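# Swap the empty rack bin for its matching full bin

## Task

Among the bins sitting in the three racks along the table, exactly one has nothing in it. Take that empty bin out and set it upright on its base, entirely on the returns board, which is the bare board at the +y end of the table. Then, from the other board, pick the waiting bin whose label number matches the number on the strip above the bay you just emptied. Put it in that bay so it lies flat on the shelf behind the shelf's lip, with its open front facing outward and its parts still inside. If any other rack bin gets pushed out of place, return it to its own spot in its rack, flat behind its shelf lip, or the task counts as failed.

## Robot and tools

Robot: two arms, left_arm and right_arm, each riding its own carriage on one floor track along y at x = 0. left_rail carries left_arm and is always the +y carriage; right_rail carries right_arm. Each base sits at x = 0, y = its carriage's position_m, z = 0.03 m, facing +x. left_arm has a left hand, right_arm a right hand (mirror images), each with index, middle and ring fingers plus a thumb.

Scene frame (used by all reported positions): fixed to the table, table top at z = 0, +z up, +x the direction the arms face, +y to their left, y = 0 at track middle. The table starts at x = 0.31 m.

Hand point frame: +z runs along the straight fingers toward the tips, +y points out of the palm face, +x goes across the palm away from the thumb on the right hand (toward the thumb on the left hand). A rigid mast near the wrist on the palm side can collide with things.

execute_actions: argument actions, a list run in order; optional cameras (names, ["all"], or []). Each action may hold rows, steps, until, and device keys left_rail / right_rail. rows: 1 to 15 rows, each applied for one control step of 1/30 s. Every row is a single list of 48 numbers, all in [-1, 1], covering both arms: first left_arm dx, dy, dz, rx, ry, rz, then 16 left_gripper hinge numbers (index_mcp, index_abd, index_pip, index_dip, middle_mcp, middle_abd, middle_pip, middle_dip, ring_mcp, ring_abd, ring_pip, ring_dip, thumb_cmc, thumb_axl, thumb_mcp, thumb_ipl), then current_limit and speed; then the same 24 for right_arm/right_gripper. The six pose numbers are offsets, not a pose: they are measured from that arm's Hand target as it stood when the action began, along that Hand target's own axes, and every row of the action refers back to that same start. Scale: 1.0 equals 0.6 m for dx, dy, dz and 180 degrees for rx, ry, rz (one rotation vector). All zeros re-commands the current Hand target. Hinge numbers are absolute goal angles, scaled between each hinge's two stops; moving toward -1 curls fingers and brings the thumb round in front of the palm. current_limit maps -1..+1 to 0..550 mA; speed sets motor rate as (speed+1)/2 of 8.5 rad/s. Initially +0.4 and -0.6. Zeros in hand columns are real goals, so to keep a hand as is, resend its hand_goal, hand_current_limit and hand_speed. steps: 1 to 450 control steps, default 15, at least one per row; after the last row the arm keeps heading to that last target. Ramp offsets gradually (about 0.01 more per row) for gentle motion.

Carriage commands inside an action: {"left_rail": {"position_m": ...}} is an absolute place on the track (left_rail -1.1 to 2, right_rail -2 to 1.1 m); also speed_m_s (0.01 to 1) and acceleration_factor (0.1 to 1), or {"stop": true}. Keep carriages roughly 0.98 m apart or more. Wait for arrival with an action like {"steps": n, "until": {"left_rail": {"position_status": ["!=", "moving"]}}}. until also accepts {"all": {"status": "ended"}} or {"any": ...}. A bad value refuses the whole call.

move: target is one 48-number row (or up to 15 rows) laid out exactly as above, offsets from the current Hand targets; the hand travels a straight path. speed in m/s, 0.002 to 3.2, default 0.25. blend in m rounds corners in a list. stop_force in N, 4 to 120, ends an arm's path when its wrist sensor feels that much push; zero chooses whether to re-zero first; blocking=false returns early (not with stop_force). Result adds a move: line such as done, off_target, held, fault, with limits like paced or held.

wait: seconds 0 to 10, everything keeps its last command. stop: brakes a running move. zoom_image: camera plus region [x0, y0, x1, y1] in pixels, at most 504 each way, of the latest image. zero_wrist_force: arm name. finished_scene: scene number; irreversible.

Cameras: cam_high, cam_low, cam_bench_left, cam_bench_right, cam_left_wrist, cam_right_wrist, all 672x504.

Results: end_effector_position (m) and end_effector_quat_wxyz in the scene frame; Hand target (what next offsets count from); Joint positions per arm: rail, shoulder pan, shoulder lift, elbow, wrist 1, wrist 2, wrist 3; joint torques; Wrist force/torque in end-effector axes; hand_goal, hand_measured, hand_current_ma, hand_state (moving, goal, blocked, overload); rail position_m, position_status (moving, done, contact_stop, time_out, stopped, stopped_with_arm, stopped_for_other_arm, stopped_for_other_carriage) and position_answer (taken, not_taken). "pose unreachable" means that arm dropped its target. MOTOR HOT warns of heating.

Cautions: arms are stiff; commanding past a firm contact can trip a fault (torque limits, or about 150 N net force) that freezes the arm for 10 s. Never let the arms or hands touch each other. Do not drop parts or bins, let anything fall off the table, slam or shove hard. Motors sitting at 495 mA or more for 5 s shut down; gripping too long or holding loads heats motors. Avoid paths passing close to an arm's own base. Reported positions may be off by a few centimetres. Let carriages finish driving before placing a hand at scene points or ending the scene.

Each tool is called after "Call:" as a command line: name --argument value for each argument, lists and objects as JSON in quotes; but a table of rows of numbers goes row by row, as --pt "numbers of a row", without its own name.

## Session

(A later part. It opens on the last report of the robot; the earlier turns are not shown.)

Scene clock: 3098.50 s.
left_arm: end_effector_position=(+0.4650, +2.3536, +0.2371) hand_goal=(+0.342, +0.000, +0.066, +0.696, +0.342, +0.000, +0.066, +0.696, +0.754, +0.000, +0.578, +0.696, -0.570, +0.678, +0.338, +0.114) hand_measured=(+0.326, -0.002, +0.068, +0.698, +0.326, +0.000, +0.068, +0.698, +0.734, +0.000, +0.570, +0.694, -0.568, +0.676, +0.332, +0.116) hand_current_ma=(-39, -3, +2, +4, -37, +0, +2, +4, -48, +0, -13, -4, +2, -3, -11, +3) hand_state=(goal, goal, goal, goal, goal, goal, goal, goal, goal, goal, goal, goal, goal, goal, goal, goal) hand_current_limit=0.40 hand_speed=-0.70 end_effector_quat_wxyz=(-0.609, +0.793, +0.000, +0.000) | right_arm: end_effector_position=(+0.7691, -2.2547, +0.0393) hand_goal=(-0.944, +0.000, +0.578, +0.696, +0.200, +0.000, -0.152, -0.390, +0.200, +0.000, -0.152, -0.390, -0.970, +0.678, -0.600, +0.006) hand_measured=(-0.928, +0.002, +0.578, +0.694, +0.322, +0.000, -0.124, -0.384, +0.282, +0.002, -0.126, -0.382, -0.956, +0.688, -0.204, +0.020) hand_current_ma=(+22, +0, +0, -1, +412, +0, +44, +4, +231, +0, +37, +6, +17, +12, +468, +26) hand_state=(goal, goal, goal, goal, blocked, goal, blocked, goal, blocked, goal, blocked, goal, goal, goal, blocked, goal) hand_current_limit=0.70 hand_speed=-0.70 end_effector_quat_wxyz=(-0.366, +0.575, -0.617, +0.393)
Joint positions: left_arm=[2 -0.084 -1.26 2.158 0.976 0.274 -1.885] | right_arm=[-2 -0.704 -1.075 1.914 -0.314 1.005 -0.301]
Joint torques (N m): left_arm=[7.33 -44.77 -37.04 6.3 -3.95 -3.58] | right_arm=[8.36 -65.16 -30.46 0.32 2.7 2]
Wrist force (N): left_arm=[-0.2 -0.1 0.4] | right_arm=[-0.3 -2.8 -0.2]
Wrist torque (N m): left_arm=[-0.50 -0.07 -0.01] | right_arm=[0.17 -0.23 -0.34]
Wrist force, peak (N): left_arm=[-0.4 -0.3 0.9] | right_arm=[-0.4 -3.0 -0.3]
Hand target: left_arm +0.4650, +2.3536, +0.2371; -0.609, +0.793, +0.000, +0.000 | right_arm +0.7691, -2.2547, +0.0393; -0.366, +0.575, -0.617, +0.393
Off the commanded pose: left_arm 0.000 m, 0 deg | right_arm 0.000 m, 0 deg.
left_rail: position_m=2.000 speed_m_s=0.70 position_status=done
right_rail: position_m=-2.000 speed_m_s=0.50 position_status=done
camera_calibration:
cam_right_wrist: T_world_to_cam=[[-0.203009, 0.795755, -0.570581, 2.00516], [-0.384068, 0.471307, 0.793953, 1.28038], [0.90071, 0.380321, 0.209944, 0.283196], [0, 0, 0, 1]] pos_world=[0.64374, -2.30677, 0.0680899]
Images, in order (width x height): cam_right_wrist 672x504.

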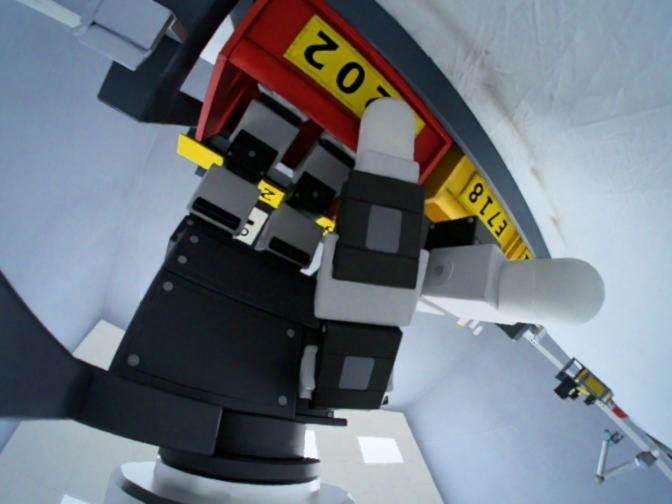

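Call:
move --pt "0 0 0 0 0 0 0.342 0 0.0657 0.696 0.342 0 0.0657 0.696 0.754 0 0.577 0.696 -0.571 0.677 0.337 0.1135 0.4 -0.7 0 -0.0091 -0.0042 0 0 0 -0.945 0 0.577 0.696 0.2 0 -0.153 -0.391 0.2 0 -0.153 -0.391 -0.971 0.677 -0.6 0.005 0.7 -0.7" --pt "0 0 0 0 0 0 0.342 0 0.0657 0.696 0.342 0 0.0657 0.696 0.754 0 0.577 0.696 -0.571 0.677 0.337 0.1135 0.4 -0.7 0.0007 -0.0175 0.0138 0 0 0 -0.945 0 0.577 0.696 0.2 0 -0.153 -0.391 0.2 0 -0.153 -0.391 -0.971 0.677 -0.6 0.005 0.7 -0.7" --speed 0.015 --stop_force 8 --cameras '["cam_right_wrist"]'

Call:
zoom_image --camera "cam_right_wrist" --region '[150, 0, 510, 300]'

Scene clock: 3112.27 s.
left_arm: end_effector_position=(+0.4650, +2.3536, +0.2371) hand_goal=(+0.342, +0.000, +0.066, +0.696, +0.342, +0.000, +0.066, +0.696, +0.754, +0.000, +0.578, +0.696, -0.570, +0.678, +0.338, +0.114) hand_measured=(+0.326, -0.002, +0.068, +0.698, +0.326, +0.000, +0.068, +0.698, +0.734, +0.000, +0.570, +0.694, -0.568, +0.676, +0.332, +0.116) hand_current_ma=(-39, -3, +2, +4, -37, +0, +2, +4, -48, +0, -13, -4, +2, -3, -11, +3) hand_state=(goal, goal, goal, goal, goal, goal, goal, goal, goal, goal, goal, goal, goal, goal, goal, goal) hand_current_limit=0.40 hand_speed=-0.70 end_effector_quat_wxyz=(-0.609, +0.793, +0.000, +0.000) | right_arm: end_effector_position=(+0.7810, -2.2560, +0.0454) hand_goal=(-0.944, +0.000, +0.578, +0.696, +0.200, +0.000, -0.152, -0.390, +0.200, +0.000, -0.152, -0.390, -0.970, +0.678, -0.600, +0.006) hand_measured=(-0.928, +0.002, +0.578, +0.694, +0.314, +0.000, -0.116, -0.376, +0.272, +0.002, -0.116, -0.372, -0.952, +0.690, -0.204, +0.030) hand_current_ma=(+22, +0, +0, -1, +370, +0, +64, +16, +187, +0, +62, +22, +22, +15, +467, +52) hand_state=(goal, goal, goal, goal, blocked, goal, blocked, goal, blocked, goal, blocked, goal, goal, goal, blocked, blocked) hand_current_limit=0.70 hand_speed=-0.70 end_effector_quat_wxyz=(-0.366, +0.575, -0.617, +0.393)
Joint positions: left_arm=[2 -0.084 -1.26 2.158 0.976 0.274 -1.885] | right_arm=[-2 -0.693 -1.069 1.888 -0.298 1.014 -0.294]
Joint torques (N m): left_arm=[6.67 -44.57 -38.1 6.44 -3.66 -3.65] | right_arm=[14.83 -62.13 -40.21 3.68 2.72 2.17]
Wrist force (N): left_arm=[-0.8 -0.1 0.6] | right_arm=[-0.1 1.9 -1.0]
Wrist torque (N m): left_arm=[-0.52 0.02 -0.06] | right_arm=[0.18 -0.18 -0.12]
Wrist force, peak (N): left_arm=[-0.6 -0.2 1.0] | right_arm=[0.3 -3.1 -0.6]
Hand target: left_arm +0.4650, +2.3536, +0.2371; -0.609, +0.793, +0.000, +0.000 | right_arm +0.7810, -2.2560, +0.0454; -0.366, +0.575, -0.617, +0.393
Off the commanded pose: left_arm 0.000 m, 0 deg | right_arm 0.000 m, 0 deg.
left_rail: position_m=2.000 speed_m_s=0.70 position_status=done
right_rail: position_m=-2.000 speed_m_s=0.50 position_status=done
move: done
camera_calibration:
cam_right_wrist: T_world_to_cam=[[-0.203009, 0.795755, -0.570581, 2.01201], [-0.384068, 0.471307, 0.793953, 1.28067], [0.90071, 0.380321, 0.209944, 0.271653], [0, 0, 0, 1]] pos_world=[0.65564, -2.30797, 0.0741899]
Images, in order (width x height): cam_right_wrist 672x504.

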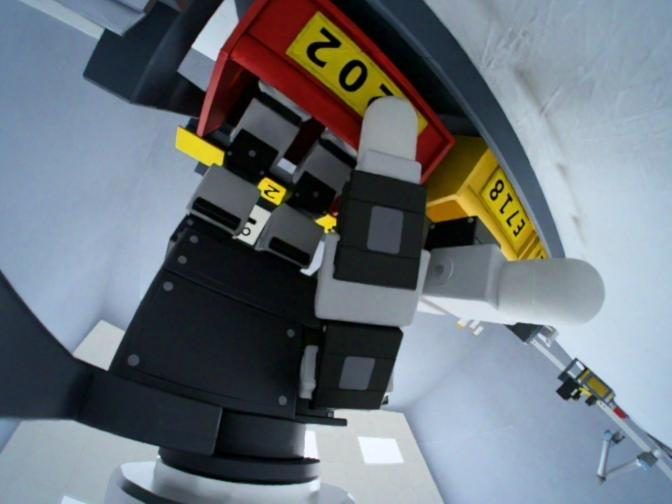

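Scaled by 1.400 from the camera's 672x504 image, which has a finer 960x720 frame.

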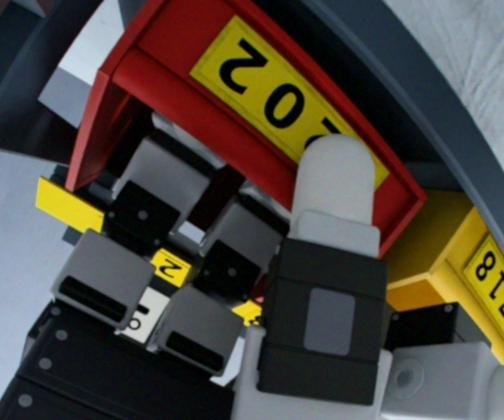

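Call:
move --target '[0,0,0,0,0,0,0.342,0,0.0657,0.696,0.342,0,0.0657,0.696,0.754,0,0.577,0.696,-0.571,0.677,0.337,0.1135,0.4,-0.7,0,0.0272,0.0127,0,0,0,-0.945,0,0.577,0.696,0.2,0,-0.153,-0.391,0.2,0,-0.153,-0.391,-0.971,0.677,-0.6,0.005,0.7,-0.7]' --speed 0.015 --stop_force 6 --cameras '["cam_right_wrist"]'

Call:
zoom_image --camera "cam_right_wrist" --region '[150, 0, 510, 300]'

Scene clock: 3123.53 s.
left_arm: end_effector_position=(+0.4650, +2.3536, +0.2371) hand_goal=(+0.342, +0.000, +0.066, +0.696, +0.342, +0.000, +0.066, +0.696, +0.754, +0.000, +0.578, +0.696, -0.570, +0.678, +0.338, +0.114) hand_measured=(+0.326, -0.002, +0.068, +0.698, +0.326, +0.000, +0.068, +0.698, +0.734, +0.000, +0.570, +0.694, -0.568, +0.676, +0.332, +0.116) hand_current_ma=(-39, -3, +2, +4, -37, +0, +2, +4, -48, +0, -13, -4, +2, -3, -11, +3) hand_state=(goal, goal, goal, goal, goal, goal, goal, goal, goal, goal, goal, goal, goal, goal, goal, goal) hand_current_limit=0.40 hand_speed=-0.70 end_effector_quat_wxyz=(-0.609, +0.793, +0.000, +0.000) | right_arm: end_effector_position=(+0.7811, -2.2560, +0.0434) hand_goal=(-0.944, +0.000, +0.578, +0.696, +0.200, +0.000, -0.152, -0.390, +0.200, +0.000, -0.152, -0.390, -0.970, +0.678, -0.600, +0.006) hand_measured=(-0.944, +0.002, +0.578, +0.694, +0.314, +0.000, -0.116, -0.376, +0.270, +0.002, -0.116, -0.372, -0.952, +0.690, -0.204, +0.030) hand_current_ma=(+0, +0, +0, -1, +367, +0, +64, +16, +184, +0, +62, +22, +22, +15, +468, +53) hand_state=(goal, goal, goal, goal, blocked, goal, blocked, goal, blocked, goal, blocked, goal, goal, goal, blocked, blocked) hand_current_limit=0.70 hand_speed=-0.70 end_effector_quat_wxyz=(-0.366, +0.575, -0.617, +0.393)
Joint positions: left_arm=[2 -0.084 -1.26 2.158 0.976 0.274 -1.885] | right_arm=[-2 -0.693 -1.067 1.889 -0.301 1.014 -0.294]
Joint torques (N m): left_arm=[7.35 -44.89 -38.24 6.43 -3.98 -3.79] | right_arm=[13.12 -84.54 -39.11 4.02 2.59 1.76]
Wrist force (N): left_arm=[-0.1 -0.2 0.4] | right_arm=[-0.1 1.3 -0.6]
Wrist torque (N m): left_arm=[-0.51 -0.07 -0.01] | right_arm=[0.25 -0.25 -0.13]
Wrist force, peak (N): left_arm=[-0.6 -0.2 0.9] | right_arm=[0.2 -3.9 -6.4]
Hand target: left_arm +0.4650, +2.3536, +0.2371; -0.609, +0.793, +0.000, +0.000 | right_arm +0.7811, -2.2560, +0.0434; -0.366, +0.575, -0.617, +0.393 (not the last commanded pose)
Off the commanded pose: left_arm 0.000 m, 0 deg | right_arm 0.016 m, 0 deg.
left_rail: position_m=2.000 speed_m_s=0.70 position_status=done
right_rail: position_m=-2.000 speed_m_s=0.50 position_status=done
move: contact (right_arm)
camera_calibration:
cam_right_wrist: T_world_to_cam=[[-0.20295, 0.795767, -0.570584, 2.01096], [-0.384143, 0.471293, 0.793925, 1.28236], [0.900692, 0.380313, 0.21004, 0.272008], [0, 0, 0, 1]] pos_world=[0.65574, -2.30807, 0.0721894]
Images, in order (width x height): cam_right_wrist 672x504.

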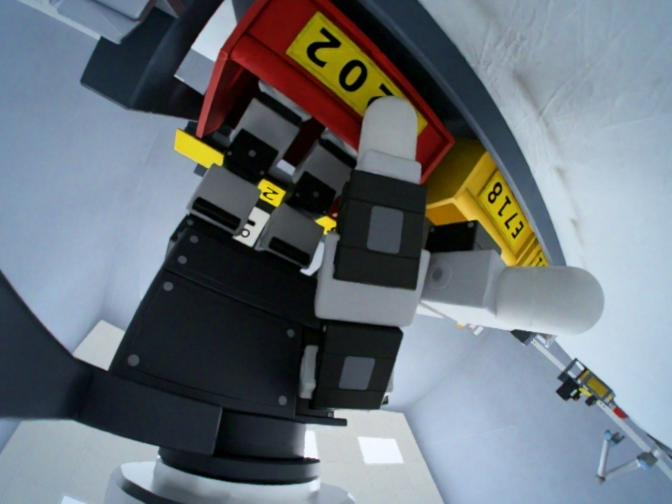

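Scaled by 1.400 from the camera's 672x504 image, which has a finer 960x720 frame.

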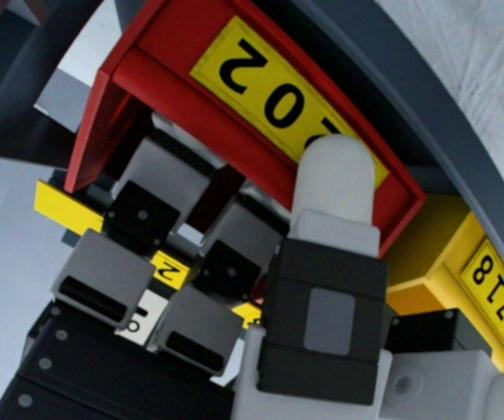

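Call:
execute_actions --actions '[{"rows":[[0,0,0,0,0,0,0.342,0,0.0657,0.696,0.342,0,0.0657,0.696,0.754,0,0.577,0.696,-0.571,0.677,0.337,0.1135,0.4,-0.7,0,0,0,0,0,0,-0.945,0.8,0.577,0.696,0.2,0,-0.153,-0.391,0.2,0,-0.153,-0.391,-0.971,0.677,-0.6,0.005,0.7,-0.7]],"steps":40}]'

Call:
move --target '[0,0,0,0,0,0,0.342,0,0.0657,0.696,0.342,0,0.0657,0.696,0.754,0,0.577,0.696,-0.571,0.677,0.337,0.1135,0.4,-0.7,0,0.0242,0.0113,0,0,0,-0.945,0.8,0.577,0.696,0.2,0,-0.153,-0.391,0.2,0,-0.153,-0.391,-0.971,0.677,-0.6,0.005,0.7,-0.7]' --speed 0.015 --stop_force 6 --cameras '["cam_right_wrist"]'

Call:
zoom_image --camera "cam_right_wrist" --region '[150, 0, 510, 300]'

Scene clock: 3183.90 s.
left_arm: end_effector_position=(+0.4650, +2.3536, +0.2371) hand_goal=(+0.342, +0.000, +0.066, +0.696, +0.342, +0.000, +0.066, +0.696, +0.754, +0.000, +0.578, +0.696, -0.570, +0.678, +0.338, +0.114) hand_measured=(+0.326, -0.002, +0.068, +0.698, +0.326, +0.000, +0.068, +0.698, +0.734, +0.000, +0.570, +0.694, -0.568, +0.676, +0.332, +0.116) hand_current_ma=(-39, -3, +2, +4, -37, +0, +2, +4, -48, +0, -13, -4, +2, -3, -11, +3) hand_state=(goal, goal, goal, goal, goal, goal, goal, goal, goal, goal, goal, goal, goal, goal, goal, goal) hand_current_limit=0.40 hand_speed=-0.70 end_effector_quat_wxyz=(-0.609, +0.793, +0.000, +0.000) | right_arm: end_effector_position=(+0.7811, -2.2560, +0.0434) hand_goal=(-0.944, +0.800, +0.578, +0.696, +0.200, +0.000, -0.152, -0.390, +0.200, +0.000, -0.152, -0.390, -0.970, +0.678, -0.600, +0.006) hand_measured=(-0.944, +0.794, +0.578, +0.694, +0.314, +0.000, -0.116, -0.376, +0.270, +0.002, -0.116, -0.372, -0.952, +0.690, -0.204, +0.030) hand_current_ma=(+0, -4, +0, -1, +367, +0, +64, +16, +184, +0, +62, +22, +22, +15, +468, +53) hand_state=(goal, goal, goal, goal, blocked, goal, blocked, goal, blocked, goal, blocked, goal, goal, goal, blocked, blocked) hand_current_limit=0.70 hand_speed=-0.70 end_effector_quat_wxyz=(-0.366, +0.575, -0.617, +0.393)
Joint positions: left_arm=[2 -0.084 -1.26 2.158 0.976 0.274 -1.885] | right_arm=[-2 -0.693 -1.067 1.889 -0.301 1.014 -0.294]
Joint torques (N m): left_arm=[8.07 -45.31 -37.35 6.52 -3.74 -3.75] | right_arm=[8.29 -84.24 -38.9 2.19 2.55 1.81]
Wrist force (N): left_arm=[-0.2 -0.1 0.7] | right_arm=[0.1 2.0 -0.2]
Wrist torque (N m): left_arm=[-0.53 -0.05 -0.02] | right_arm=[0.27 -0.27 -0.13]
Wrist force, peak (N): left_arm=[-0.5 -0.1 1.0] | right_arm=[-0.2 2.0 -0.7]
Hand target: left_arm +0.4650, +2.3536, +0.2371; -0.609, +0.793, +0.000, +0.000 | right_arm +0.7811, -2.2560, +0.0434; -0.366, +0.575, -0.617, +0.393
Off the commanded pose: left_arm 0.000 m, 0 deg | right_arm 0.000 m, 0 deg.
left_rail: position_m=2.000 speed_m_s=0.70 position_status=done
right_rail: position_m=-2.000 speed_m_s=0.50 position_status=done

Scene clock: 3185.13 s.
left_arm: end_effector_position=(+0.4650, +2.3536, +0.2371) hand_goal=(+0.342, +0.000, +0.066, +0.696, +0.342, +0.000, +0.066, +0.696, +0.754, +0.000, +0.578, +0.696, -0.570, +0.678, +0.338, +0.114) hand_measured=(+0.326, -0.002, +0.068, +0.698, +0.326, +0.000, +0.068, +0.698, +0.734, +0.000, +0.570, +0.694, -0.568, +0.676, +0.332, +0.116) hand_current_ma=(-39, -3, +2, +4, -37, +0, +2, +4, -48, +0, -13, -4, +2, -3, -11, +3) hand_state=(goal, goal, goal, goal, goal, goal, goal, goal, goal, goal, goal, goal, goal, goal, goal, goal) hand_current_limit=0.40 hand_speed=-0.70 end_effector_quat_wxyz=(-0.609, +0.793, +0.000, +0.000) | right_arm: end_effector_position=(+0.7811, -2.2561, +0.0429) hand_goal=(-0.944, +0.800, +0.578, +0.696, +0.200, +0.000, -0.152, -0.390, +0.200, +0.000, -0.152, -0.390, -0.970, +0.678, -0.600, +0.006) hand_measured=(-0.950, +0.794, +0.578, +0.694, +0.312, +0.000, -0.116, -0.376, +0.270, +0.002, -0.116, -0.372, -0.952, +0.690, -0.204, +0.030) hand_current_ma=(-5, -3, +0, -1, +365, +0, +64, +16, +183, +0, +62, +22, +22, +15, +467, +53) hand_state=(goal, goal, goal, goal, blocked, goal, blocked, goal, blocked, goal, blocked, goal, goal, goal, blocked, blocked) hand_current_limit=0.70 hand_speed=-0.70 end_effector_quat_wxyz=(-0.366, +0.575, -0.617, +0.393)
Joint positions: left_arm=[2 -0.084 -1.26 2.158 0.976 0.274 -1.885] | right_arm=[-2 -0.693 -1.066 1.889 -0.302 1.014 -0.294]
Joint torques (N m): left_arm=[8.36 -44.95 -37.43 6.38 -3.84 -3.65] | right_arm=[9.48 -82.3 -36.28 4.42 2.53 1.93]
Wrist force (N): left_arm=[-0.1 -0.1 0.2] | right_arm=[0.6 -0.1 -1.7]
Wrist torque (N m): left_arm=[-0.50 -0.07 -0.01] | right_arm=[0.34 -0.31 -0.10]
Wrist force, peak (N): left_arm=[-1.1 -0.1 0.7] | right_arm=[-0.9 -4.5 -7.6]
Hand target: left_arm +0.4650, +2.3536, +0.2371; -0.609, +0.793, +0.000, +0.000 | right_arm +0.7811, -2.2561, +0.0429; -0.366, +0.575, -0.617, +0.393 (not the last commanded pose)
Off the commanded pose: left_arm 0.000 m, 0 deg | right_arm 0.016 m, 0 deg.
left_rail: position_m=2.000 speed_m_s=0.70 position_status=done
right_rail: position_m=-2.000 speed_m_s=0.50 position_status=done
move: contact (right_arm)
camera_calibration:
cam_right_wrist: T_world_to_cam=[[-0.202968, 0.795672, -0.57071, 2.01048], [-0.384213, 0.471385, 0.793837, 1.28303], [0.900658, 0.380397, 0.210031, 0.27233], [0, 0, 0, 1]] pos_world=[0.65574, -2.30807, 0.071689]
Images, in order (width x height): cam_right_wrist 672x504.

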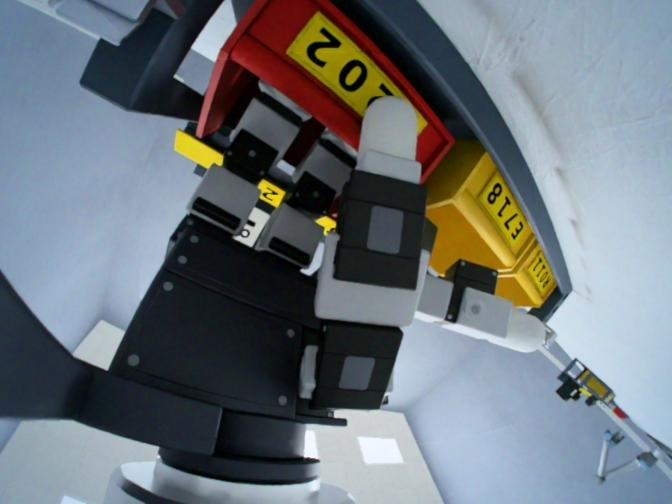

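Scaled by 1.400 from the camera's 672x504 image, which has a finer 960x720 frame.

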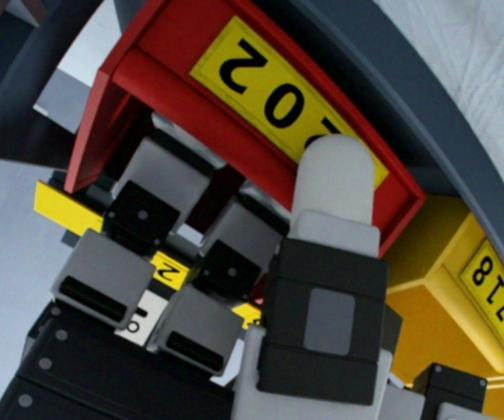

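Call:
move --pt "0 0 0 0 0 0 0.342 0 0.0657 0.696 0.342 0 0.0657 0.696 0.754 0 0.577 0.696 -0.571 0.677 0.337 0.1135 0.4 -0.7 -0.0003 0.0019 -0.0082 0 0 0 -0.945 0.8 0.577 0.696 0.2 0 -0.153 -0.391 0.2 0 -0.153 -0.391 -0.971 0.677 -0.6 0.005 0.7 -0.7" --pt "0 0 0 0 0 0 0.342 0 0.0657 0.696 0.342 0 0.0657 0.696 0.754 0 0.577 0.696 -0.571 0.677 0.337 0.1135 0.4 -0.7 -0.0003 0.0186 -0.0004 0 0 0 -0.945 0.8 0.577 0.696 0.2 0 -0.153 -0.391 0.2 0 -0.153 -0.391 -0.971 0.677 -0.6 0.005 0.7 -0.7" --speed 0.012 --stop_force 5 --cameras '["cam_right_wrist"]'

Call:
zoom_image --camera "cam_right_wrist" --region '[150, 0, 510, 300]'

Scene clock: 3220.57 s.
left_arm: end_effector_position=(+0.4650, +2.3536, +0.2371) hand_goal=(+0.342, +0.000, +0.066, +0.696, +0.342, +0.000, +0.066, +0.696, +0.754, +0.000, +0.578, +0.696, -0.570, +0.678, +0.338, +0.114) hand_measured=(+0.326, -0.002, +0.068, +0.698, +0.326, +0.000, +0.068, +0.698, +0.734, +0.000, +0.570, +0.694, -0.568, +0.676, +0.332, +0.116) hand_current_ma=(-39, -3, +2, +4, -37, +0, +2, +4, -48, +0, -13, -4, +2, -3, -11, +3) hand_state=(goal, goal, goal, goal, goal, goal, goal, goal, goal, goal, goal, goal, goal, goal, goal, goal) hand_current_limit=0.40 hand_speed=-0.70 end_effector_quat_wxyz=(-0.609, +0.793, +0.000, +0.000) | right_arm: end_effector_position=(+0.7762, -2.2555, +0.0393) hand_goal=(-0.944, +0.800, +0.578, +0.696, +0.200, +0.000, -0.152, -0.390, +0.200, +0.000, -0.152, -0.390, -0.970, +0.678, -0.600, +0.006) hand_measured=(-0.946, +0.794, +0.578, +0.694, +0.310, +0.000, -0.116, -0.376, +0.268, +0.002, -0.116, -0.378, -0.952, +0.690, -0.204, +0.030) hand_current_ma=(-1, -3, +0, -1, +351, +0, +65, +16, +174, +0, +64, +14, +22, +15, +467, +55) hand_state=(goal, goal, goal, goal, blocked, goal, blocked, goal, blocked, goal, blocked, goal, goal, goal, blocked, blocked) hand_current_limit=0.70 hand_speed=-0.70 end_effector_quat_wxyz=(-0.366, +0.575, -0.617, +0.393)
Joint positions: left_arm=[2 -0.084 -1.26 2.158 0.976 0.274 -1.885] | right_arm=[-2 -0.698 -1.067 1.9 -0.311 1.01 -0.297]
Joint torques (N m): left_arm=[8.07 -44.91 -37.51 6.44 -3.87 -3.69] | right_arm=[-7.57 -81.85 -37.26 4.28 1.17 -1.74]
Wrist force (N): left_arm=[-0.4 -0.3 0.6] | right_arm=[-0.2 -1.1 -2.2]
Wrist torque (N m): left_arm=[-0.55 -0.03 -0.02] | right_arm=[0.29 -0.25 -0.05]
Wrist force, peak (N): left_arm=[-0.5 -0.5 0.9] | right_arm=[-1.0 -6.5 -8.0]
Hand target: left_arm +0.4650, +2.3536, +0.2371; -0.609, +0.793, +0.000, +0.000 | right_arm +0.7762, -2.2555, +0.0393; -0.366, +0.575, -0.617, +0.393 (not the last commanded pose)
Off the commanded pose: left_arm 0.000 m, 0 deg | right_arm 0.006 m, 0 deg.
left_rail: position_m=2.000 speed_m_s=0.70 position_status=done
right_rail: position_m=-2.000 speed_m_s=0.50 position_status=done
move: contact (right_arm); path passed 1 of 2 targets
camera_calibration:
cam_right_wrist: T_world_to_cam=[[-0.202909, 0.795685, -0.570714, 2.00702], [-0.384288, 0.471371, 0.793809, 1.28378], [0.900639, 0.380389, 0.210127, 0.277297], [0, 0, 0, 1]] pos_world=[0.65084, -2.30757, 0.0680886]
Images, in order (width x height): cam_right_wrist 672x504.

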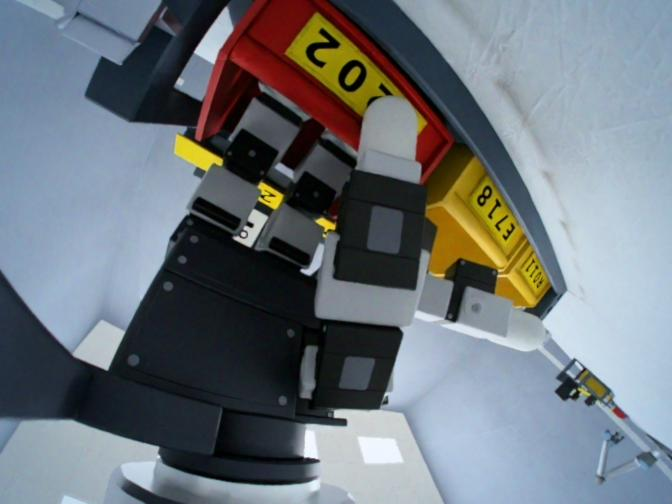

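Scaled by 1.400 from the camera's 672x504 image, which has a finer 960x720 frame.

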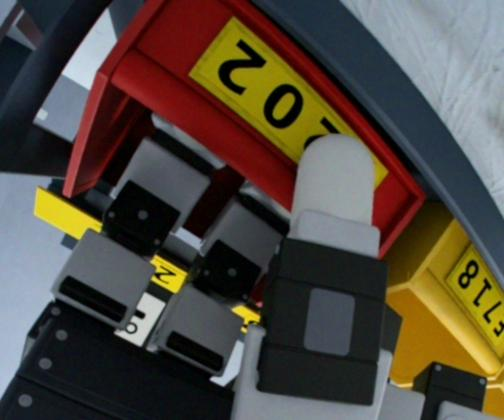

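Call:
execute_actions --actions '[{"rows":[[0,0,0,0,0,0,0.342,0,0.0657,0.696,0.342,0,0.0657,0.696,0.754,0,0.577,0.696,-0.571,0.677,0.337,0.1135,0.4,-0.7,0,0,0,0,0,0,-0.945,0.8,0.577,0.696,0.31,0,-0.12,-0.38,0.31,0,-0.12,-0.38,-0.952,0.69,-0.206,0.03,0.4,-0.9]],"steps":20},{"rows":[[0,0,0,0,0,0,0.342,0,0.0657,0.696,0.342,0,0.0657,0.696,0.754,0,0.577,0.696,-0.571,0.677,0.337,0.1135,0.4,-0.7,0,0,0,0,0,0,-0.945,0.8,0.577,0.696,0.42,0,-0.153,-0.391,0.42,0,-0.153,-0.391,-0.952,0.69,-0.206,0.03,0.4,-0.94]],"steps":60},{"rows":[[0,0,0,0,0,0,0.342,0,0.0657,0.696,0.342,0,0.0657,0.696,0.754,0,0.577,0.696,-0.571,0.677,0.337,0.1135,0.4,-0.7,0,0,0,0,0,0,-0.945,0.8,0.577,0.696,0.42,0,-0.153,-0.391,0.42,0,-0.153,-0.391,-0.952,0.69,0.056,-0.15,0.4,-0.95]],"steps":90}]' --cameras '["cam_right_wrist"]'

Call:
zoom_image --camera "cam_right_wrist" --region '[150, 0, 510, 300]'

Scene clock: 3242.00 s.
left_arm: end_effector_position=(+0.4650, +2.3536, +0.2371) hand_goal=(+0.342, +0.000, +0.066, +0.696, +0.342, +0.000, +0.066, +0.696, +0.754, +0.000, +0.578, +0.696, -0.570, +0.678, +0.338, +0.114) hand_measured=(+0.326, -0.002, +0.068, +0.698, +0.326, +0.000, +0.068, +0.698, +0.734, +0.000, +0.570, +0.694, -0.568, +0.676, +0.332, +0.116) hand_current_ma=(-39, -3, +2, +4, -37, +0, +2, +4, -48, +0, -13, -4, +2, -3, -11, +3) hand_state=(goal, goal, goal, goal, goal, goal, goal, goal, goal, goal, goal, goal, goal, goal, goal, goal) hand_current_limit=0.40 hand_speed=-0.70 end_effector_quat_wxyz=(-0.609, +0.793, +0.000, +0.000) | right_arm: end_effector_position=(+0.7762, -2.2555, +0.0393) hand_goal=(-0.944, +0.800, +0.578, +0.696, +0.420, +0.000, -0.152, -0.390, +0.420, +0.000, -0.152, -0.390, -0.952, +0.690, +0.056, -0.150) hand_measured=(-0.946, +0.794, +0.578, +0.694, +0.406, +0.000, -0.148, -0.386, +0.408, +0.002, -0.148, -0.386, -0.950, +0.690, +0.052, -0.148) hand_current_ma=(+0, -3, +0, -1, -17, +0, +2, +2, -15, +0, +2, +2, +1, +0, -3, +2) hand_state=(goal, goal, goal, goal, goal, goal, goal, goal, goal, goal, goal, goal, goal, goal, goal, goal) hand_current_limit=0.40 hand_speed=-0.95 end_effector_quat_wxyz=(-0.366, +0.575, -0.617, +0.393)
Joint positions: left_arm=[2 -0.084 -1.26 2.158 0.976 0.274 -1.885] | right_arm=[-2 -0.698 -1.067 1.9 -0.311 1.01 -0.297]
Joint torques (N m): left_arm=[8.38 -44.48 -38.23 6.44 -3.91 -3.61] | right_arm=[11.67 -66.24 -26.07 1.29 2.47 -1.12]
Wrist force (N): left_arm=[-0.5 -0.4 0.5] | right_arm=[0.3 0.2 -1.5]
Wrist torque (N m): left_arm=[-0.56 -0.02 -0.03] | right_arm=[0.31 -0.15 -0.06]
Wrist force, peak (N): left_arm=[-0.6 -0.4 0.9] | right_arm=[0.1 -1.6 -3.8]
Hand target: left_arm +0.4650, +2.3536, +0.2371; -0.609, +0.793, +0.000, +0.000 | right_arm +0.7762, -2.2555, +0.0393; -0.366, +0.575, -0.617, +0.393
Off the commanded pose: left_arm 0.000 m, 0 deg | right_arm 0.000 m, 0 deg.
left_rail: position_m=2.000 speed_m_s=0.70 position_status=done
right_rail: position_m=-2.000 speed_m_s=0.50 position_status=done
camera_calibration:
cam_right_wrist: T_world_to_cam=[[-0.20296, 0.795663, -0.570726, 2.007], [-0.384217, 0.471401, 0.793825, 1.2838], [0.900658, 0.380397, 0.210031, 0.277309], [0, 0, 0, 1]] pos_world=[0.65084, -2.30757, 0.0680889]
Images, in order (width x height): cam_right_wrist 672x504.

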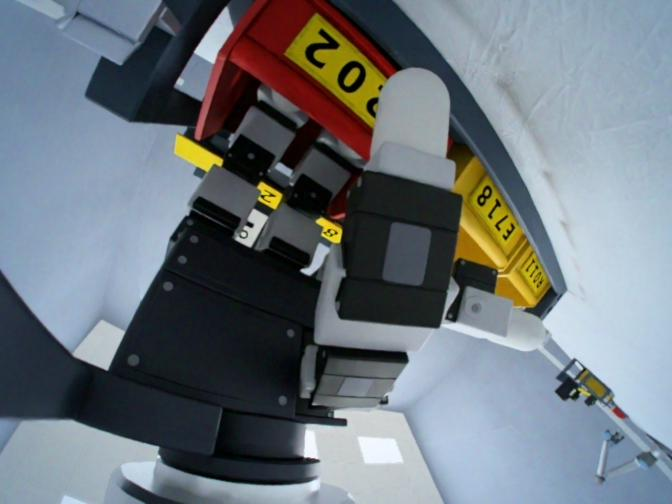

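Scaled by 1.400 from the camera's 672x504 image, which has a finer 960x720 frame.

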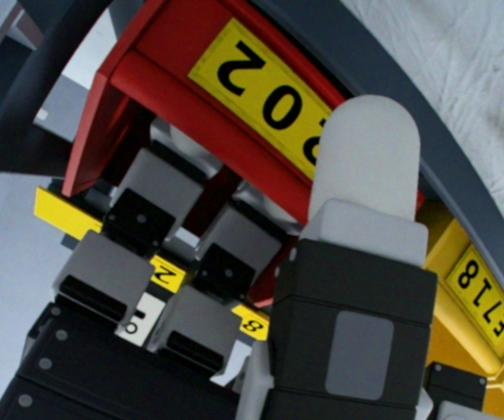

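Call:
move --pt "0 0 0 0 0 0 0.342 0 0.0657 0.696 0.342 0 0.0657 0.696 0.754 0 0.577 0.696 -0.571 0.677 0.337 0.1135 0.4 -0.7 0 -0.1208 -0.0563 0 0 0 -0.945 0.8 0.577 0.696 0.42 0 -0.153 -0.391 0.42 0 -0.153 -0.391 -0.952 0.69 0.056 -0.15 0.4 -0.2" --pt "0 0 0 0 0 0 0.342 0 0.0657 0.696 0.342 0 0.0657 0.696 0.754 0 0.577 0.696 -0.571 0.677 0.337 0.1135 0.4 -0.7 0.1518 -0.0942 -0.4732 0 0 0 0.754 0 0.577 0.696 0.754 0 0.577 0.696 0.754 0 0.577 0.696 -0.952 0.69 0.056 -0.15 0.4 -0.2" --speed 0.12 --blend '[0.03,0]'

Call:
execute_actions --actions '[{"rows":[[0,0,0,0,0,0,0.342,0,0.0657,0.696,0.342,0,0.0657,0.696,0.754,0,0.577,0.696,-0.571,0.677,0.337,0.1135,0.4,-0.7,0,0,0,0,0,0,0.754,0,0.577,0.696,0.754,0,0.577,0.696,0.754,0,0.577,0.696,0.714,0.677,0.225,0.168,0.4,-0.2]],"steps":30}]' --cameras '["cam_right_wrist"]'

Call:
zoom_image --camera "cam_right_wrist" --region '[370, 10, 500, 140]'

Scene clock: 3262.13 s.
left_arm: end_effector_position=(+0.4650, +2.3536, +0.2371) hand_goal=(+0.342, +0.000, +0.066, +0.696, +0.342, +0.000, +0.066, +0.696, +0.754, +0.000, +0.578, +0.696, -0.570, +0.678, +0.338, +0.114) hand_measured=(+0.326, -0.002, +0.068, +0.698, +0.326, +0.000, +0.068, +0.698, +0.734, +0.000, +0.570, +0.694, -0.568, +0.676, +0.332, +0.116) hand_current_ma=(-39, -3, +2, +4, -37, +0, +2, +4, -48, +0, -13, -4, +2, -3, -11, +3) hand_state=(goal, goal, goal, goal, goal, goal, goal, goal, goal, goal, goal, goal, goal, goal, goal, goal) hand_current_limit=0.40 hand_speed=-0.70 end_effector_quat_wxyz=(-0.609, +0.793, +0.000, +0.000) | right_arm: end_effector_position=(+0.5369, -2.3299, +0.2105) hand_goal=(+0.754, +0.000, +0.578, +0.696, +0.754, +0.000, +0.578, +0.696, +0.754, +0.000, +0.578, +0.696, -0.952, +0.690, +0.056, -0.150) hand_measured=(+0.734, +0.002, +0.578, +0.694, +0.734, +0.000, +0.572, +0.692, +0.736, +0.002, +0.570, +0.692, -0.950, +0.690, +0.054, -0.148) hand_current_ma=(-30, +1, +0, -1, -31, +0, -5, -2, -26, +0, -7, -2, +1, +0, -2, +2) hand_state=(blocked, goal, goal, goal, blocked, goal, goal, goal, goal, goal, goal, goal, goal, goal, goal, goal) hand_current_limit=0.40 hand_speed=-0.20 end_effector_quat_wxyz=(-0.366, +0.575, -0.617, +0.393)
Joint positions: left_arm=[2 -0.084 -1.26 2.158 0.976 0.274 -1.885] | right_arm=[-2 -1.139 -1.443 2.081 0.131 0.653 -0.655]
Joint torques (N m): left_arm=[7.48 -45.81 -37.47 6.5 -3.93 -3.76] | right_arm=[-8.87 -54.26 -29.66 5.53 -4 -1.5]
Wrist force (N): left_arm=[-0.1 -0.1 0.8] | right_arm=[0.4 0.8 -0.1]
Wrist torque (N m): left_arm=[-0.53 -0.06 -0.02] | right_arm=[0.11 -0.21 -0.06]
Wrist force, peak (N): left_arm=[-0.7 -0.4 0.9] | right_arm=[0.1 4.3 -1.4]
Hand target: left_arm +0.4650, +2.3536, +0.2371; -0.609, +0.793, +0.000, +0.000 | right_arm +0.5369, -2.3299, +0.2105; -0.366, +0.575, -0.617, +0.393
Off the commanded pose: left_arm 0.000 m, 0 deg | right_arm 0.000 m, 0 deg.
left_rail: position_m=2.000 speed_m_s=0.70 position_status=done
right_rail: position_m=-2.000 speed_m_s=0.50 position_status=done
move: done

Scene clock: 3263.33 s.
left_arm: end_effector_position=(+0.4650, +2.3536, +0.2371) hand_goal=(+0.342, +0.000, +0.066, +0.696, +0.342, +0.000, +0.066, +0.696, +0.754, +0.000, +0.578, +0.696, -0.570, +0.678, +0.338, +0.114) hand_measured=(+0.326, -0.002, +0.068, +0.698, +0.326, +0.000, +0.068, +0.698, +0.734, +0.000, +0.570, +0.694, -0.568, +0.676, +0.332, +0.116) hand_current_ma=(-39, -3, +2, +4, -37, +0, +2, +4, -48, +0, -13, -4, +2, -3, -11, +3) hand_state=(goal, goal, goal, goal, goal, goal, goal, goal, goal, goal, goal, goal, goal, goal, goal, goal) hand_current_limit=0.40 hand_speed=-0.70 end_effector_quat_wxyz=(-0.609, +0.793, +0.000, +0.000) | right_arm: end_effector_position=(+0.5369, -2.3299, +0.2105) hand_goal=(+0.754, +0.000, +0.578, +0.696, +0.754, +0.000, +0.578, +0.696, +0.754, +0.000, +0.578, +0.696, +0.714, +0.678, +0.226, +0.168) hand_measured=(+0.734, +0.002, +0.578, +0.694, +0.734, +0.000, +0.572, +0.692, +0.736, +0.002, +0.570, +0.692, +0.698, +0.680, +0.220, +0.164) hand_current_ma=(-30, +1, +0, -1, -31, +0, -5, -2, -26, +0, -7, -2, -21, +2, -6, -3) hand_state=(blocked, goal, goal, goal, blocked, goal, goal, goal, goal, goal, goal, goal, goal, goal, goal, goal) hand_current_limit=0.40 hand_speed=-0.20 end_effector_quat_wxyz=(-0.366, +0.575, -0.617, +0.393)
Joint positions: left_arm=[2 -0.084 -1.26 2.158 0.976 0.274 -1.885] | right_arm=[-2 -1.139 -1.443 2.081 0.131 0.653 -0.655]
Joint torques (N m): left_arm=[7.64 -44.72 -37.8 6.31 -3.87 -3.84] | right_arm=[-9.24 -52.89 -33.28 5.7 -3.76 -1.43]
Wrist force (N): left_arm=[-0.4 0.2 0.3] | right_arm=[0.6 0.6 -0.1]
Wrist torque (N m): left_arm=[-0.46 -0.04 -0.04] | right_arm=[0.08 -0.20 -0.13]
Wrist force, peak (N): left_arm=[-0.6 -0.1 1.1] | right_arm=[0.8 0.6 0.2]
Hand target: left_arm +0.4650, +2.3536, +0.2371; -0.609, +0.793, +0.000, +0.000 | right_arm +0.5369, -2.3299, +0.2105; -0.366, +0.575, -0.617, +0.393
Off the commanded pose: left_arm 0.000 m, 0 deg | right_arm 0.000 m, 0 deg.
left_rail: position_m=2.000 speed_m_s=0.70 position_status=done
right_rail: position_m=-2.000 speed_m_s=0.50 position_status=done
camera_calibration:
cam_right_wrist: T_world_to_cam=[[-0.20296, 0.795663, -0.570726, 2.11526], [-0.384217, 0.471401, 0.793825, 1.09098], [0.900658, 0.380397, 0.210031, 0.485143], [0, 0, 0, 1]] pos_world=[0.41154, -2.38187, 0.239289]
Images, in order (width x height): cam_right_wrist 672x504.

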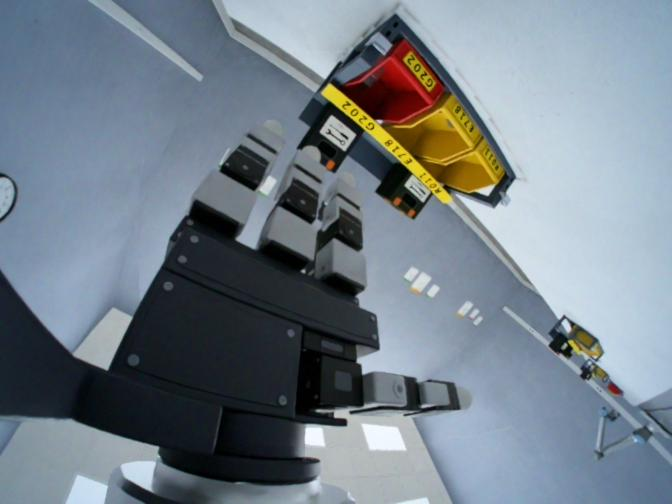

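Scaled by 3.877 from the camera's 672x504 image, which has a finer 960x720 frame.

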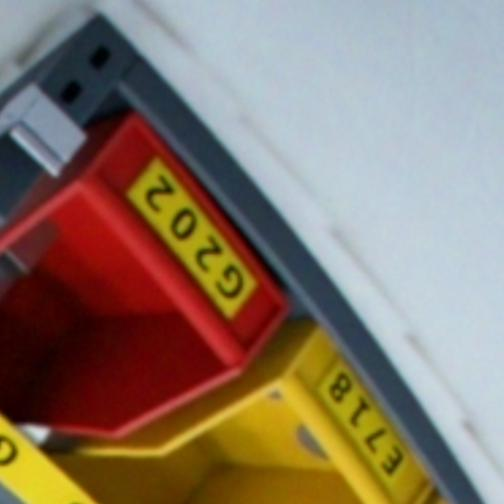

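Call:
move --target '[0,0,0,0,0,0,0.342,0,0.0657,0.696,0.342,0,0.0657,0.696,0.754,0,0.577,0.696,-0.571,0.677,0.337,0.1135,0.4,-0.7,0.1041,0.1722,0.1662,-0.1009,0.0724,0.4814,-0.479,0,-0.737,0.406,-0.479,0,-0.737,0.406,-0.479,0,-0.737,0.406,0.714,0.677,0.225,0.168,0.4,-0.2]' --speed 0.25 --cameras '["cam_right_wrist"]'

Call:
zoom_image --camera "cam_right_wrist" --region '[405, 60, 555, 210]'

Call:
zoom_image --camera "cam_right_wrist" --region '[480, 0, 640, 160]'

Scene clock: 3279.07 s.
left_arm: end_effector_position=(+0.4650, +2.3536, +0.2371) hand_goal=(+0.342, +0.000, +0.066, +0.696, +0.342, +0.000, +0.066, +0.696, +0.754, +0.000, +0.578, +0.696, -0.570, +0.678, +0.338, +0.114) hand_measured=(+0.326, -0.002, +0.068, +0.698, +0.326, +0.000, +0.068, +0.698, +0.734, +0.000, +0.570, +0.694, -0.568, +0.676, +0.332, +0.116) hand_current_ma=(-39, -3, +2, +4, -37, +0, +2, +4, -48, +0, -13, -4, +2, -3, -11, +3) hand_state=(goal, goal, goal, goal, goal, goal, goal, goal, goal, goal, goal, goal, goal, goal, goal, goal) hand_current_limit=0.40 hand_speed=-0.70 end_effector_quat_wxyz=(-0.609, +0.793, +0.000, +0.000) | right_arm: end_effector_position=(+0.5791, -2.3955, +0.0747) hand_goal=(-0.478, +0.000, -0.736, +0.406, -0.478, +0.000, -0.736, +0.406, -0.478, +0.000, -0.736, +0.406, +0.714, +0.678, +0.226, +0.168) hand_measured=(-0.468, +0.002, -0.732, +0.408, -0.466, +0.000, -0.734, +0.408, -0.468, +0.002, -0.732, +0.408, +0.712, +0.680, +0.220, +0.164) hand_current_ma=(+12, +1, +2, +1, +13, +0, +2, +1, +12, +0, +2, +1, -1, +2, -6, -3) hand_state=(goal, goal, goal, goal, goal, goal, goal, goal, goal, goal, goal, goal, goal, goal, goal, goal) hand_current_limit=0.40 hand_speed=-0.20 end_effector_quat_wxyz=(+0.383, +0.000, +0.924, +0.000)
Joint positions: left_arm=[2 -0.084 -1.26 2.158 0.976 0.274 -1.885] | right_arm=[-2 -1.176 -0.977 1.862 0.318 0.86 0.533]
Joint torques (N m): left_arm=[7.93 -45.02 -37.44 6.46 -3.86 -3.72] | right_arm=[-9.85 -63.09 -32.89 7.56 1.66 2.32]
Wrist force (N): left_arm=[-0.3 -0.4 0.5] | right_arm=[0.1 1.3 -0.1]
Wrist torque (N m): left_arm=[-0.54 -0.04 -0.02] | right_arm=[0.33 -0.15 -0.16]
Wrist force, peak (N): left_arm=[-0.6 -0.2 0.9] | right_arm=[0.5 1.5 -0.3]
Hand target: left_arm +0.4650, +2.3536, +0.2371; -0.609, +0.793, +0.000, +0.000 | right_arm +0.5791, -2.3955, +0.0747; +0.383, +0.000, +0.924, +0.000
Off the commanded pose: left_arm 0.000 m, 0 deg | right_arm 0.000 m, 0 deg.
left_rail: position_m=2.000 speed_m_s=0.70 position_status=done
right_rail: position_m=-2.000 speed_m_s=0.50 position_status=done
move: done
camera_calibration:
cam_right_wrist: T_world_to_cam=[[0.5561, 0.626546, 0.546071, 1.17042], [-0.191507, -0.542756, 0.817766, -1.29685], [0.808751, -0.559336, -0.181838, -1.66794], [0, 0, 0, 1]] pos_world=[0.449718, -2.37013, 0.118088]
Images, in order (width x height): cam_right_wrist 672x504.

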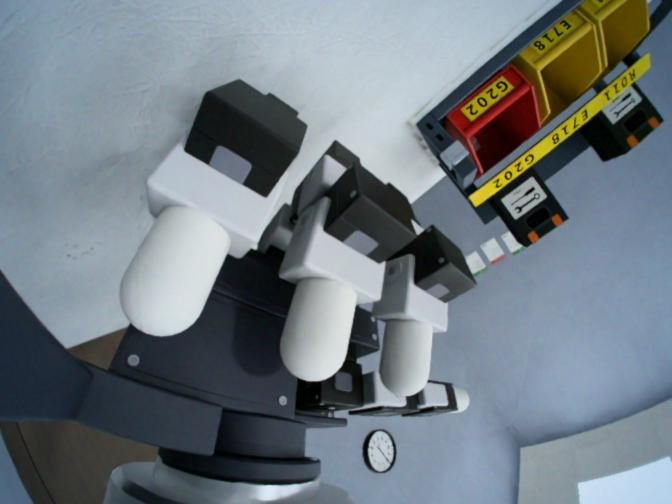

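Scaled by 3.360 from the camera's 672x504 image, which has a finer 960x720 frame.

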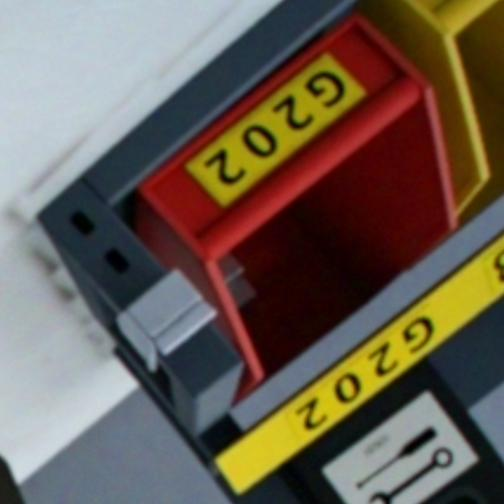

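Scaled by 3.150 from the camera's 672x504 image, which has a finer 960x720 frame.

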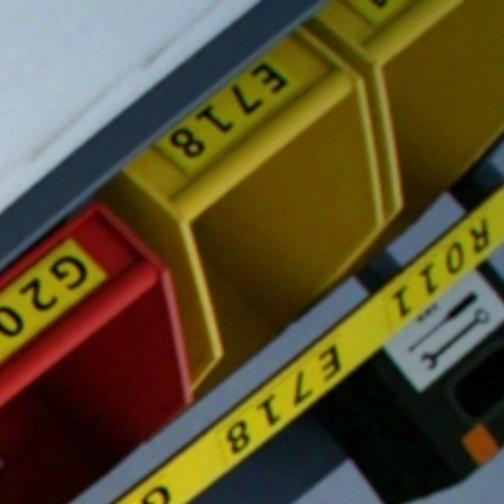

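Call:
execute_actions --actions '[]' --cameras '["cam_right_wrist", "cam_bench_right"]'

Call:
zoom_image --camera "cam_right_wrist" --region '[380, 0, 640, 210]'

Scene clock: 3368.10 s.
left_arm: end_effector_position=(+0.4650, +2.3536, +0.2371) hand_goal=(+0.342, +0.000, +0.066, +0.696, +0.342, +0.000, +0.066, +0.696, +0.754, +0.000, +0.578, +0.696, -0.570, +0.678, +0.338, +0.114) hand_measured=(+0.326, -0.002, +0.068, +0.698, +0.326, +0.000, +0.068, +0.698, +0.734, +0.000, +0.570, +0.694, -0.568, +0.676, +0.332, +0.116) hand_current_ma=(-39, -3, +2, +4, -37, +0, +2, +4, -48, +0, -13, -4, +2, -3, -11, +3) hand_state=(goal, goal, goal, goal, goal, goal, goal, goal, goal, goal, goal, goal, goal, goal, goal, goal) hand_current_limit=0.40 hand_speed=-0.70 end_effector_quat_wxyz=(-0.609, +0.793, +0.000, +0.000) | right_arm: end_effector_position=(+0.5791, -2.3955, +0.0747) hand_goal=(-0.478, +0.000, -0.736, +0.406, -0.478, +0.000, -0.736, +0.406, -0.478, +0.000, -0.736, +0.406, +0.714, +0.678, +0.226, +0.168) hand_measured=(-0.468, +0.002, -0.732, +0.408, -0.466, +0.000, -0.734, +0.408, -0.468, +0.002, -0.732, +0.408, +0.712, +0.680, +0.220, +0.164) hand_current_ma=(+12, +1, +2, +1, +13, +0, +2, +1, +12, +0, +2, +1, -1, +2, -6, -3) hand_state=(goal, goal, goal, goal, goal, goal, goal, goal, goal, goal, goal, goal, goal, goal, goal, goal) hand_current_limit=0.40 hand_speed=-0.20 end_effector_quat_wxyz=(+0.383, +0.000, +0.924, +0.000)
Joint positions: left_arm=[2 -0.084 -1.26 2.158 0.976 0.274 -1.885] | right_arm=[-2 -1.176 -0.977 1.862 0.318 0.86 0.533]
Joint velocities: within noise
Joint torques (N m): left_arm=[7.62 -44.38 -38.04 6.35 -3.73 -3.67] | right_arm=[-9 -63.76 -33.57 7.38 1.59 2.2]
Wrist force (N): left_arm=[-0.2 -0.1 0.8] | right_arm=[0.4 1.5 -0.6]
Wrist torque (N m): left_arm=[-0.55 -0.05 -0.02] | right_arm=[0.40 -0.19 -0.12]
Wrist force, peak (N): left_arm=[-0.8 -0.2 0.8] | right_arm=[0.2 1.8 -0.5]
Hand target: left_arm +0.4650, +2.3536, +0.2371; -0.609, +0.793, +0.000, +0.000 | right_arm +0.5791, -2.3955, +0.0747; +0.383, +0.000, +0.924, +0.000
Off the commanded pose: left_arm 0.000 m, 0 deg | right_arm 0.000 m, 0 deg.
left_rail: position_m=2.000 speed_m_s=0.70 position_status=done
right_rail: position_m=-2.000 speed_m_s=0.50 position_status=done
camera_calibration:
cam_right_wrist: T_world_to_cam=[[0.55621, 0.626389, 0.546139, 1.16999], [-0.191458, -0.54291, 0.817675, -1.29722], [0.808687, -0.559361, -0.182045, -1.66794], [0, 0, 0, 1]] pos_world=[0.449718, -2.37013, 0.118089]
Images, in order (width x height): cam_bench_right 672x504, cam_right_wrist 672x504.

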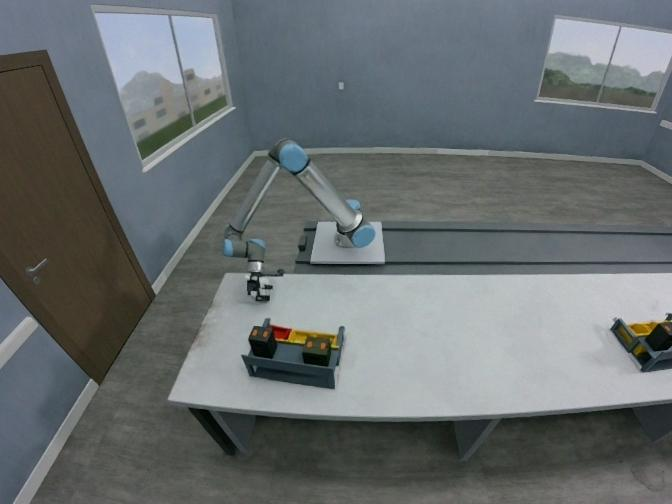

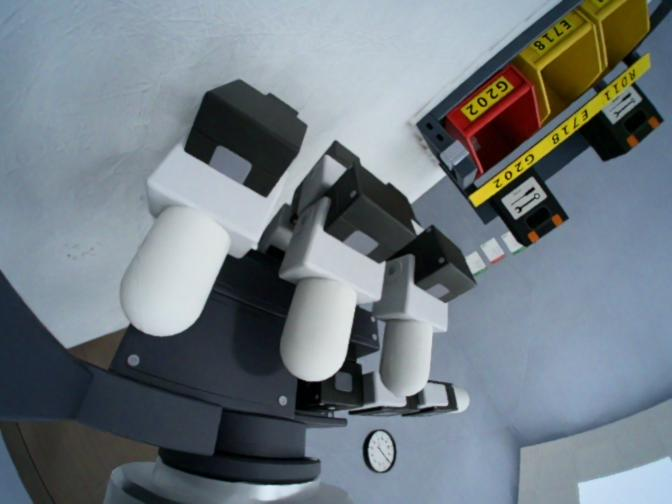

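Scaled by 1.938 from the camera's 672x504 image, which has a finer 960x720 frame.

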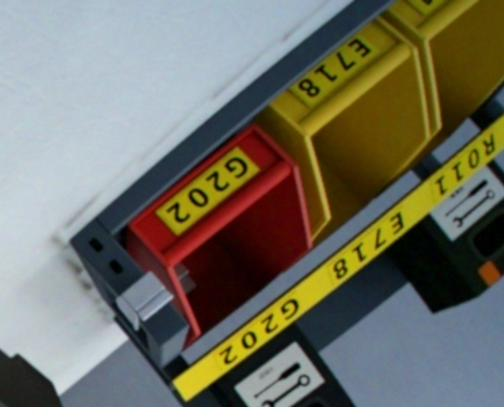

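Call:
zoom_image --camera "cam_right_wrist" --region '[405, 60, 555, 210]'

Call:
zoom_image --camera "cam_right_wrist" --region '[480, 0, 640, 160]'

Scaled by 3.360 from the camera's 672x504 image, which has a finer 960x720 frame.

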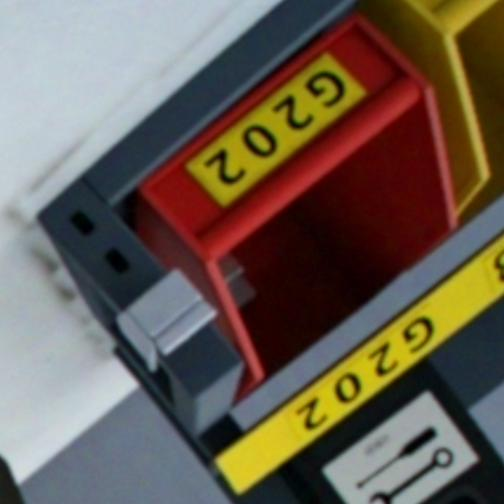

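Scaled by 3.150 from the camera's 672x504 image, which has a finer 960x720 frame.

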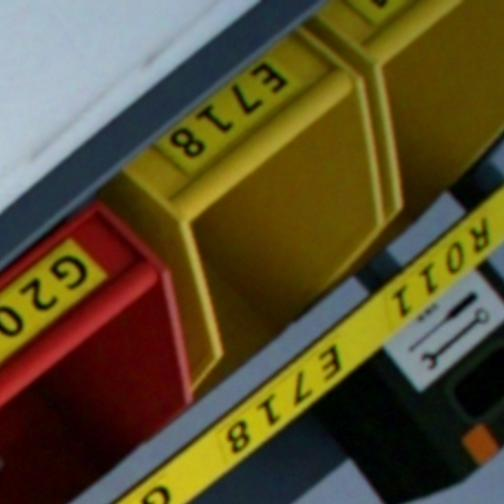

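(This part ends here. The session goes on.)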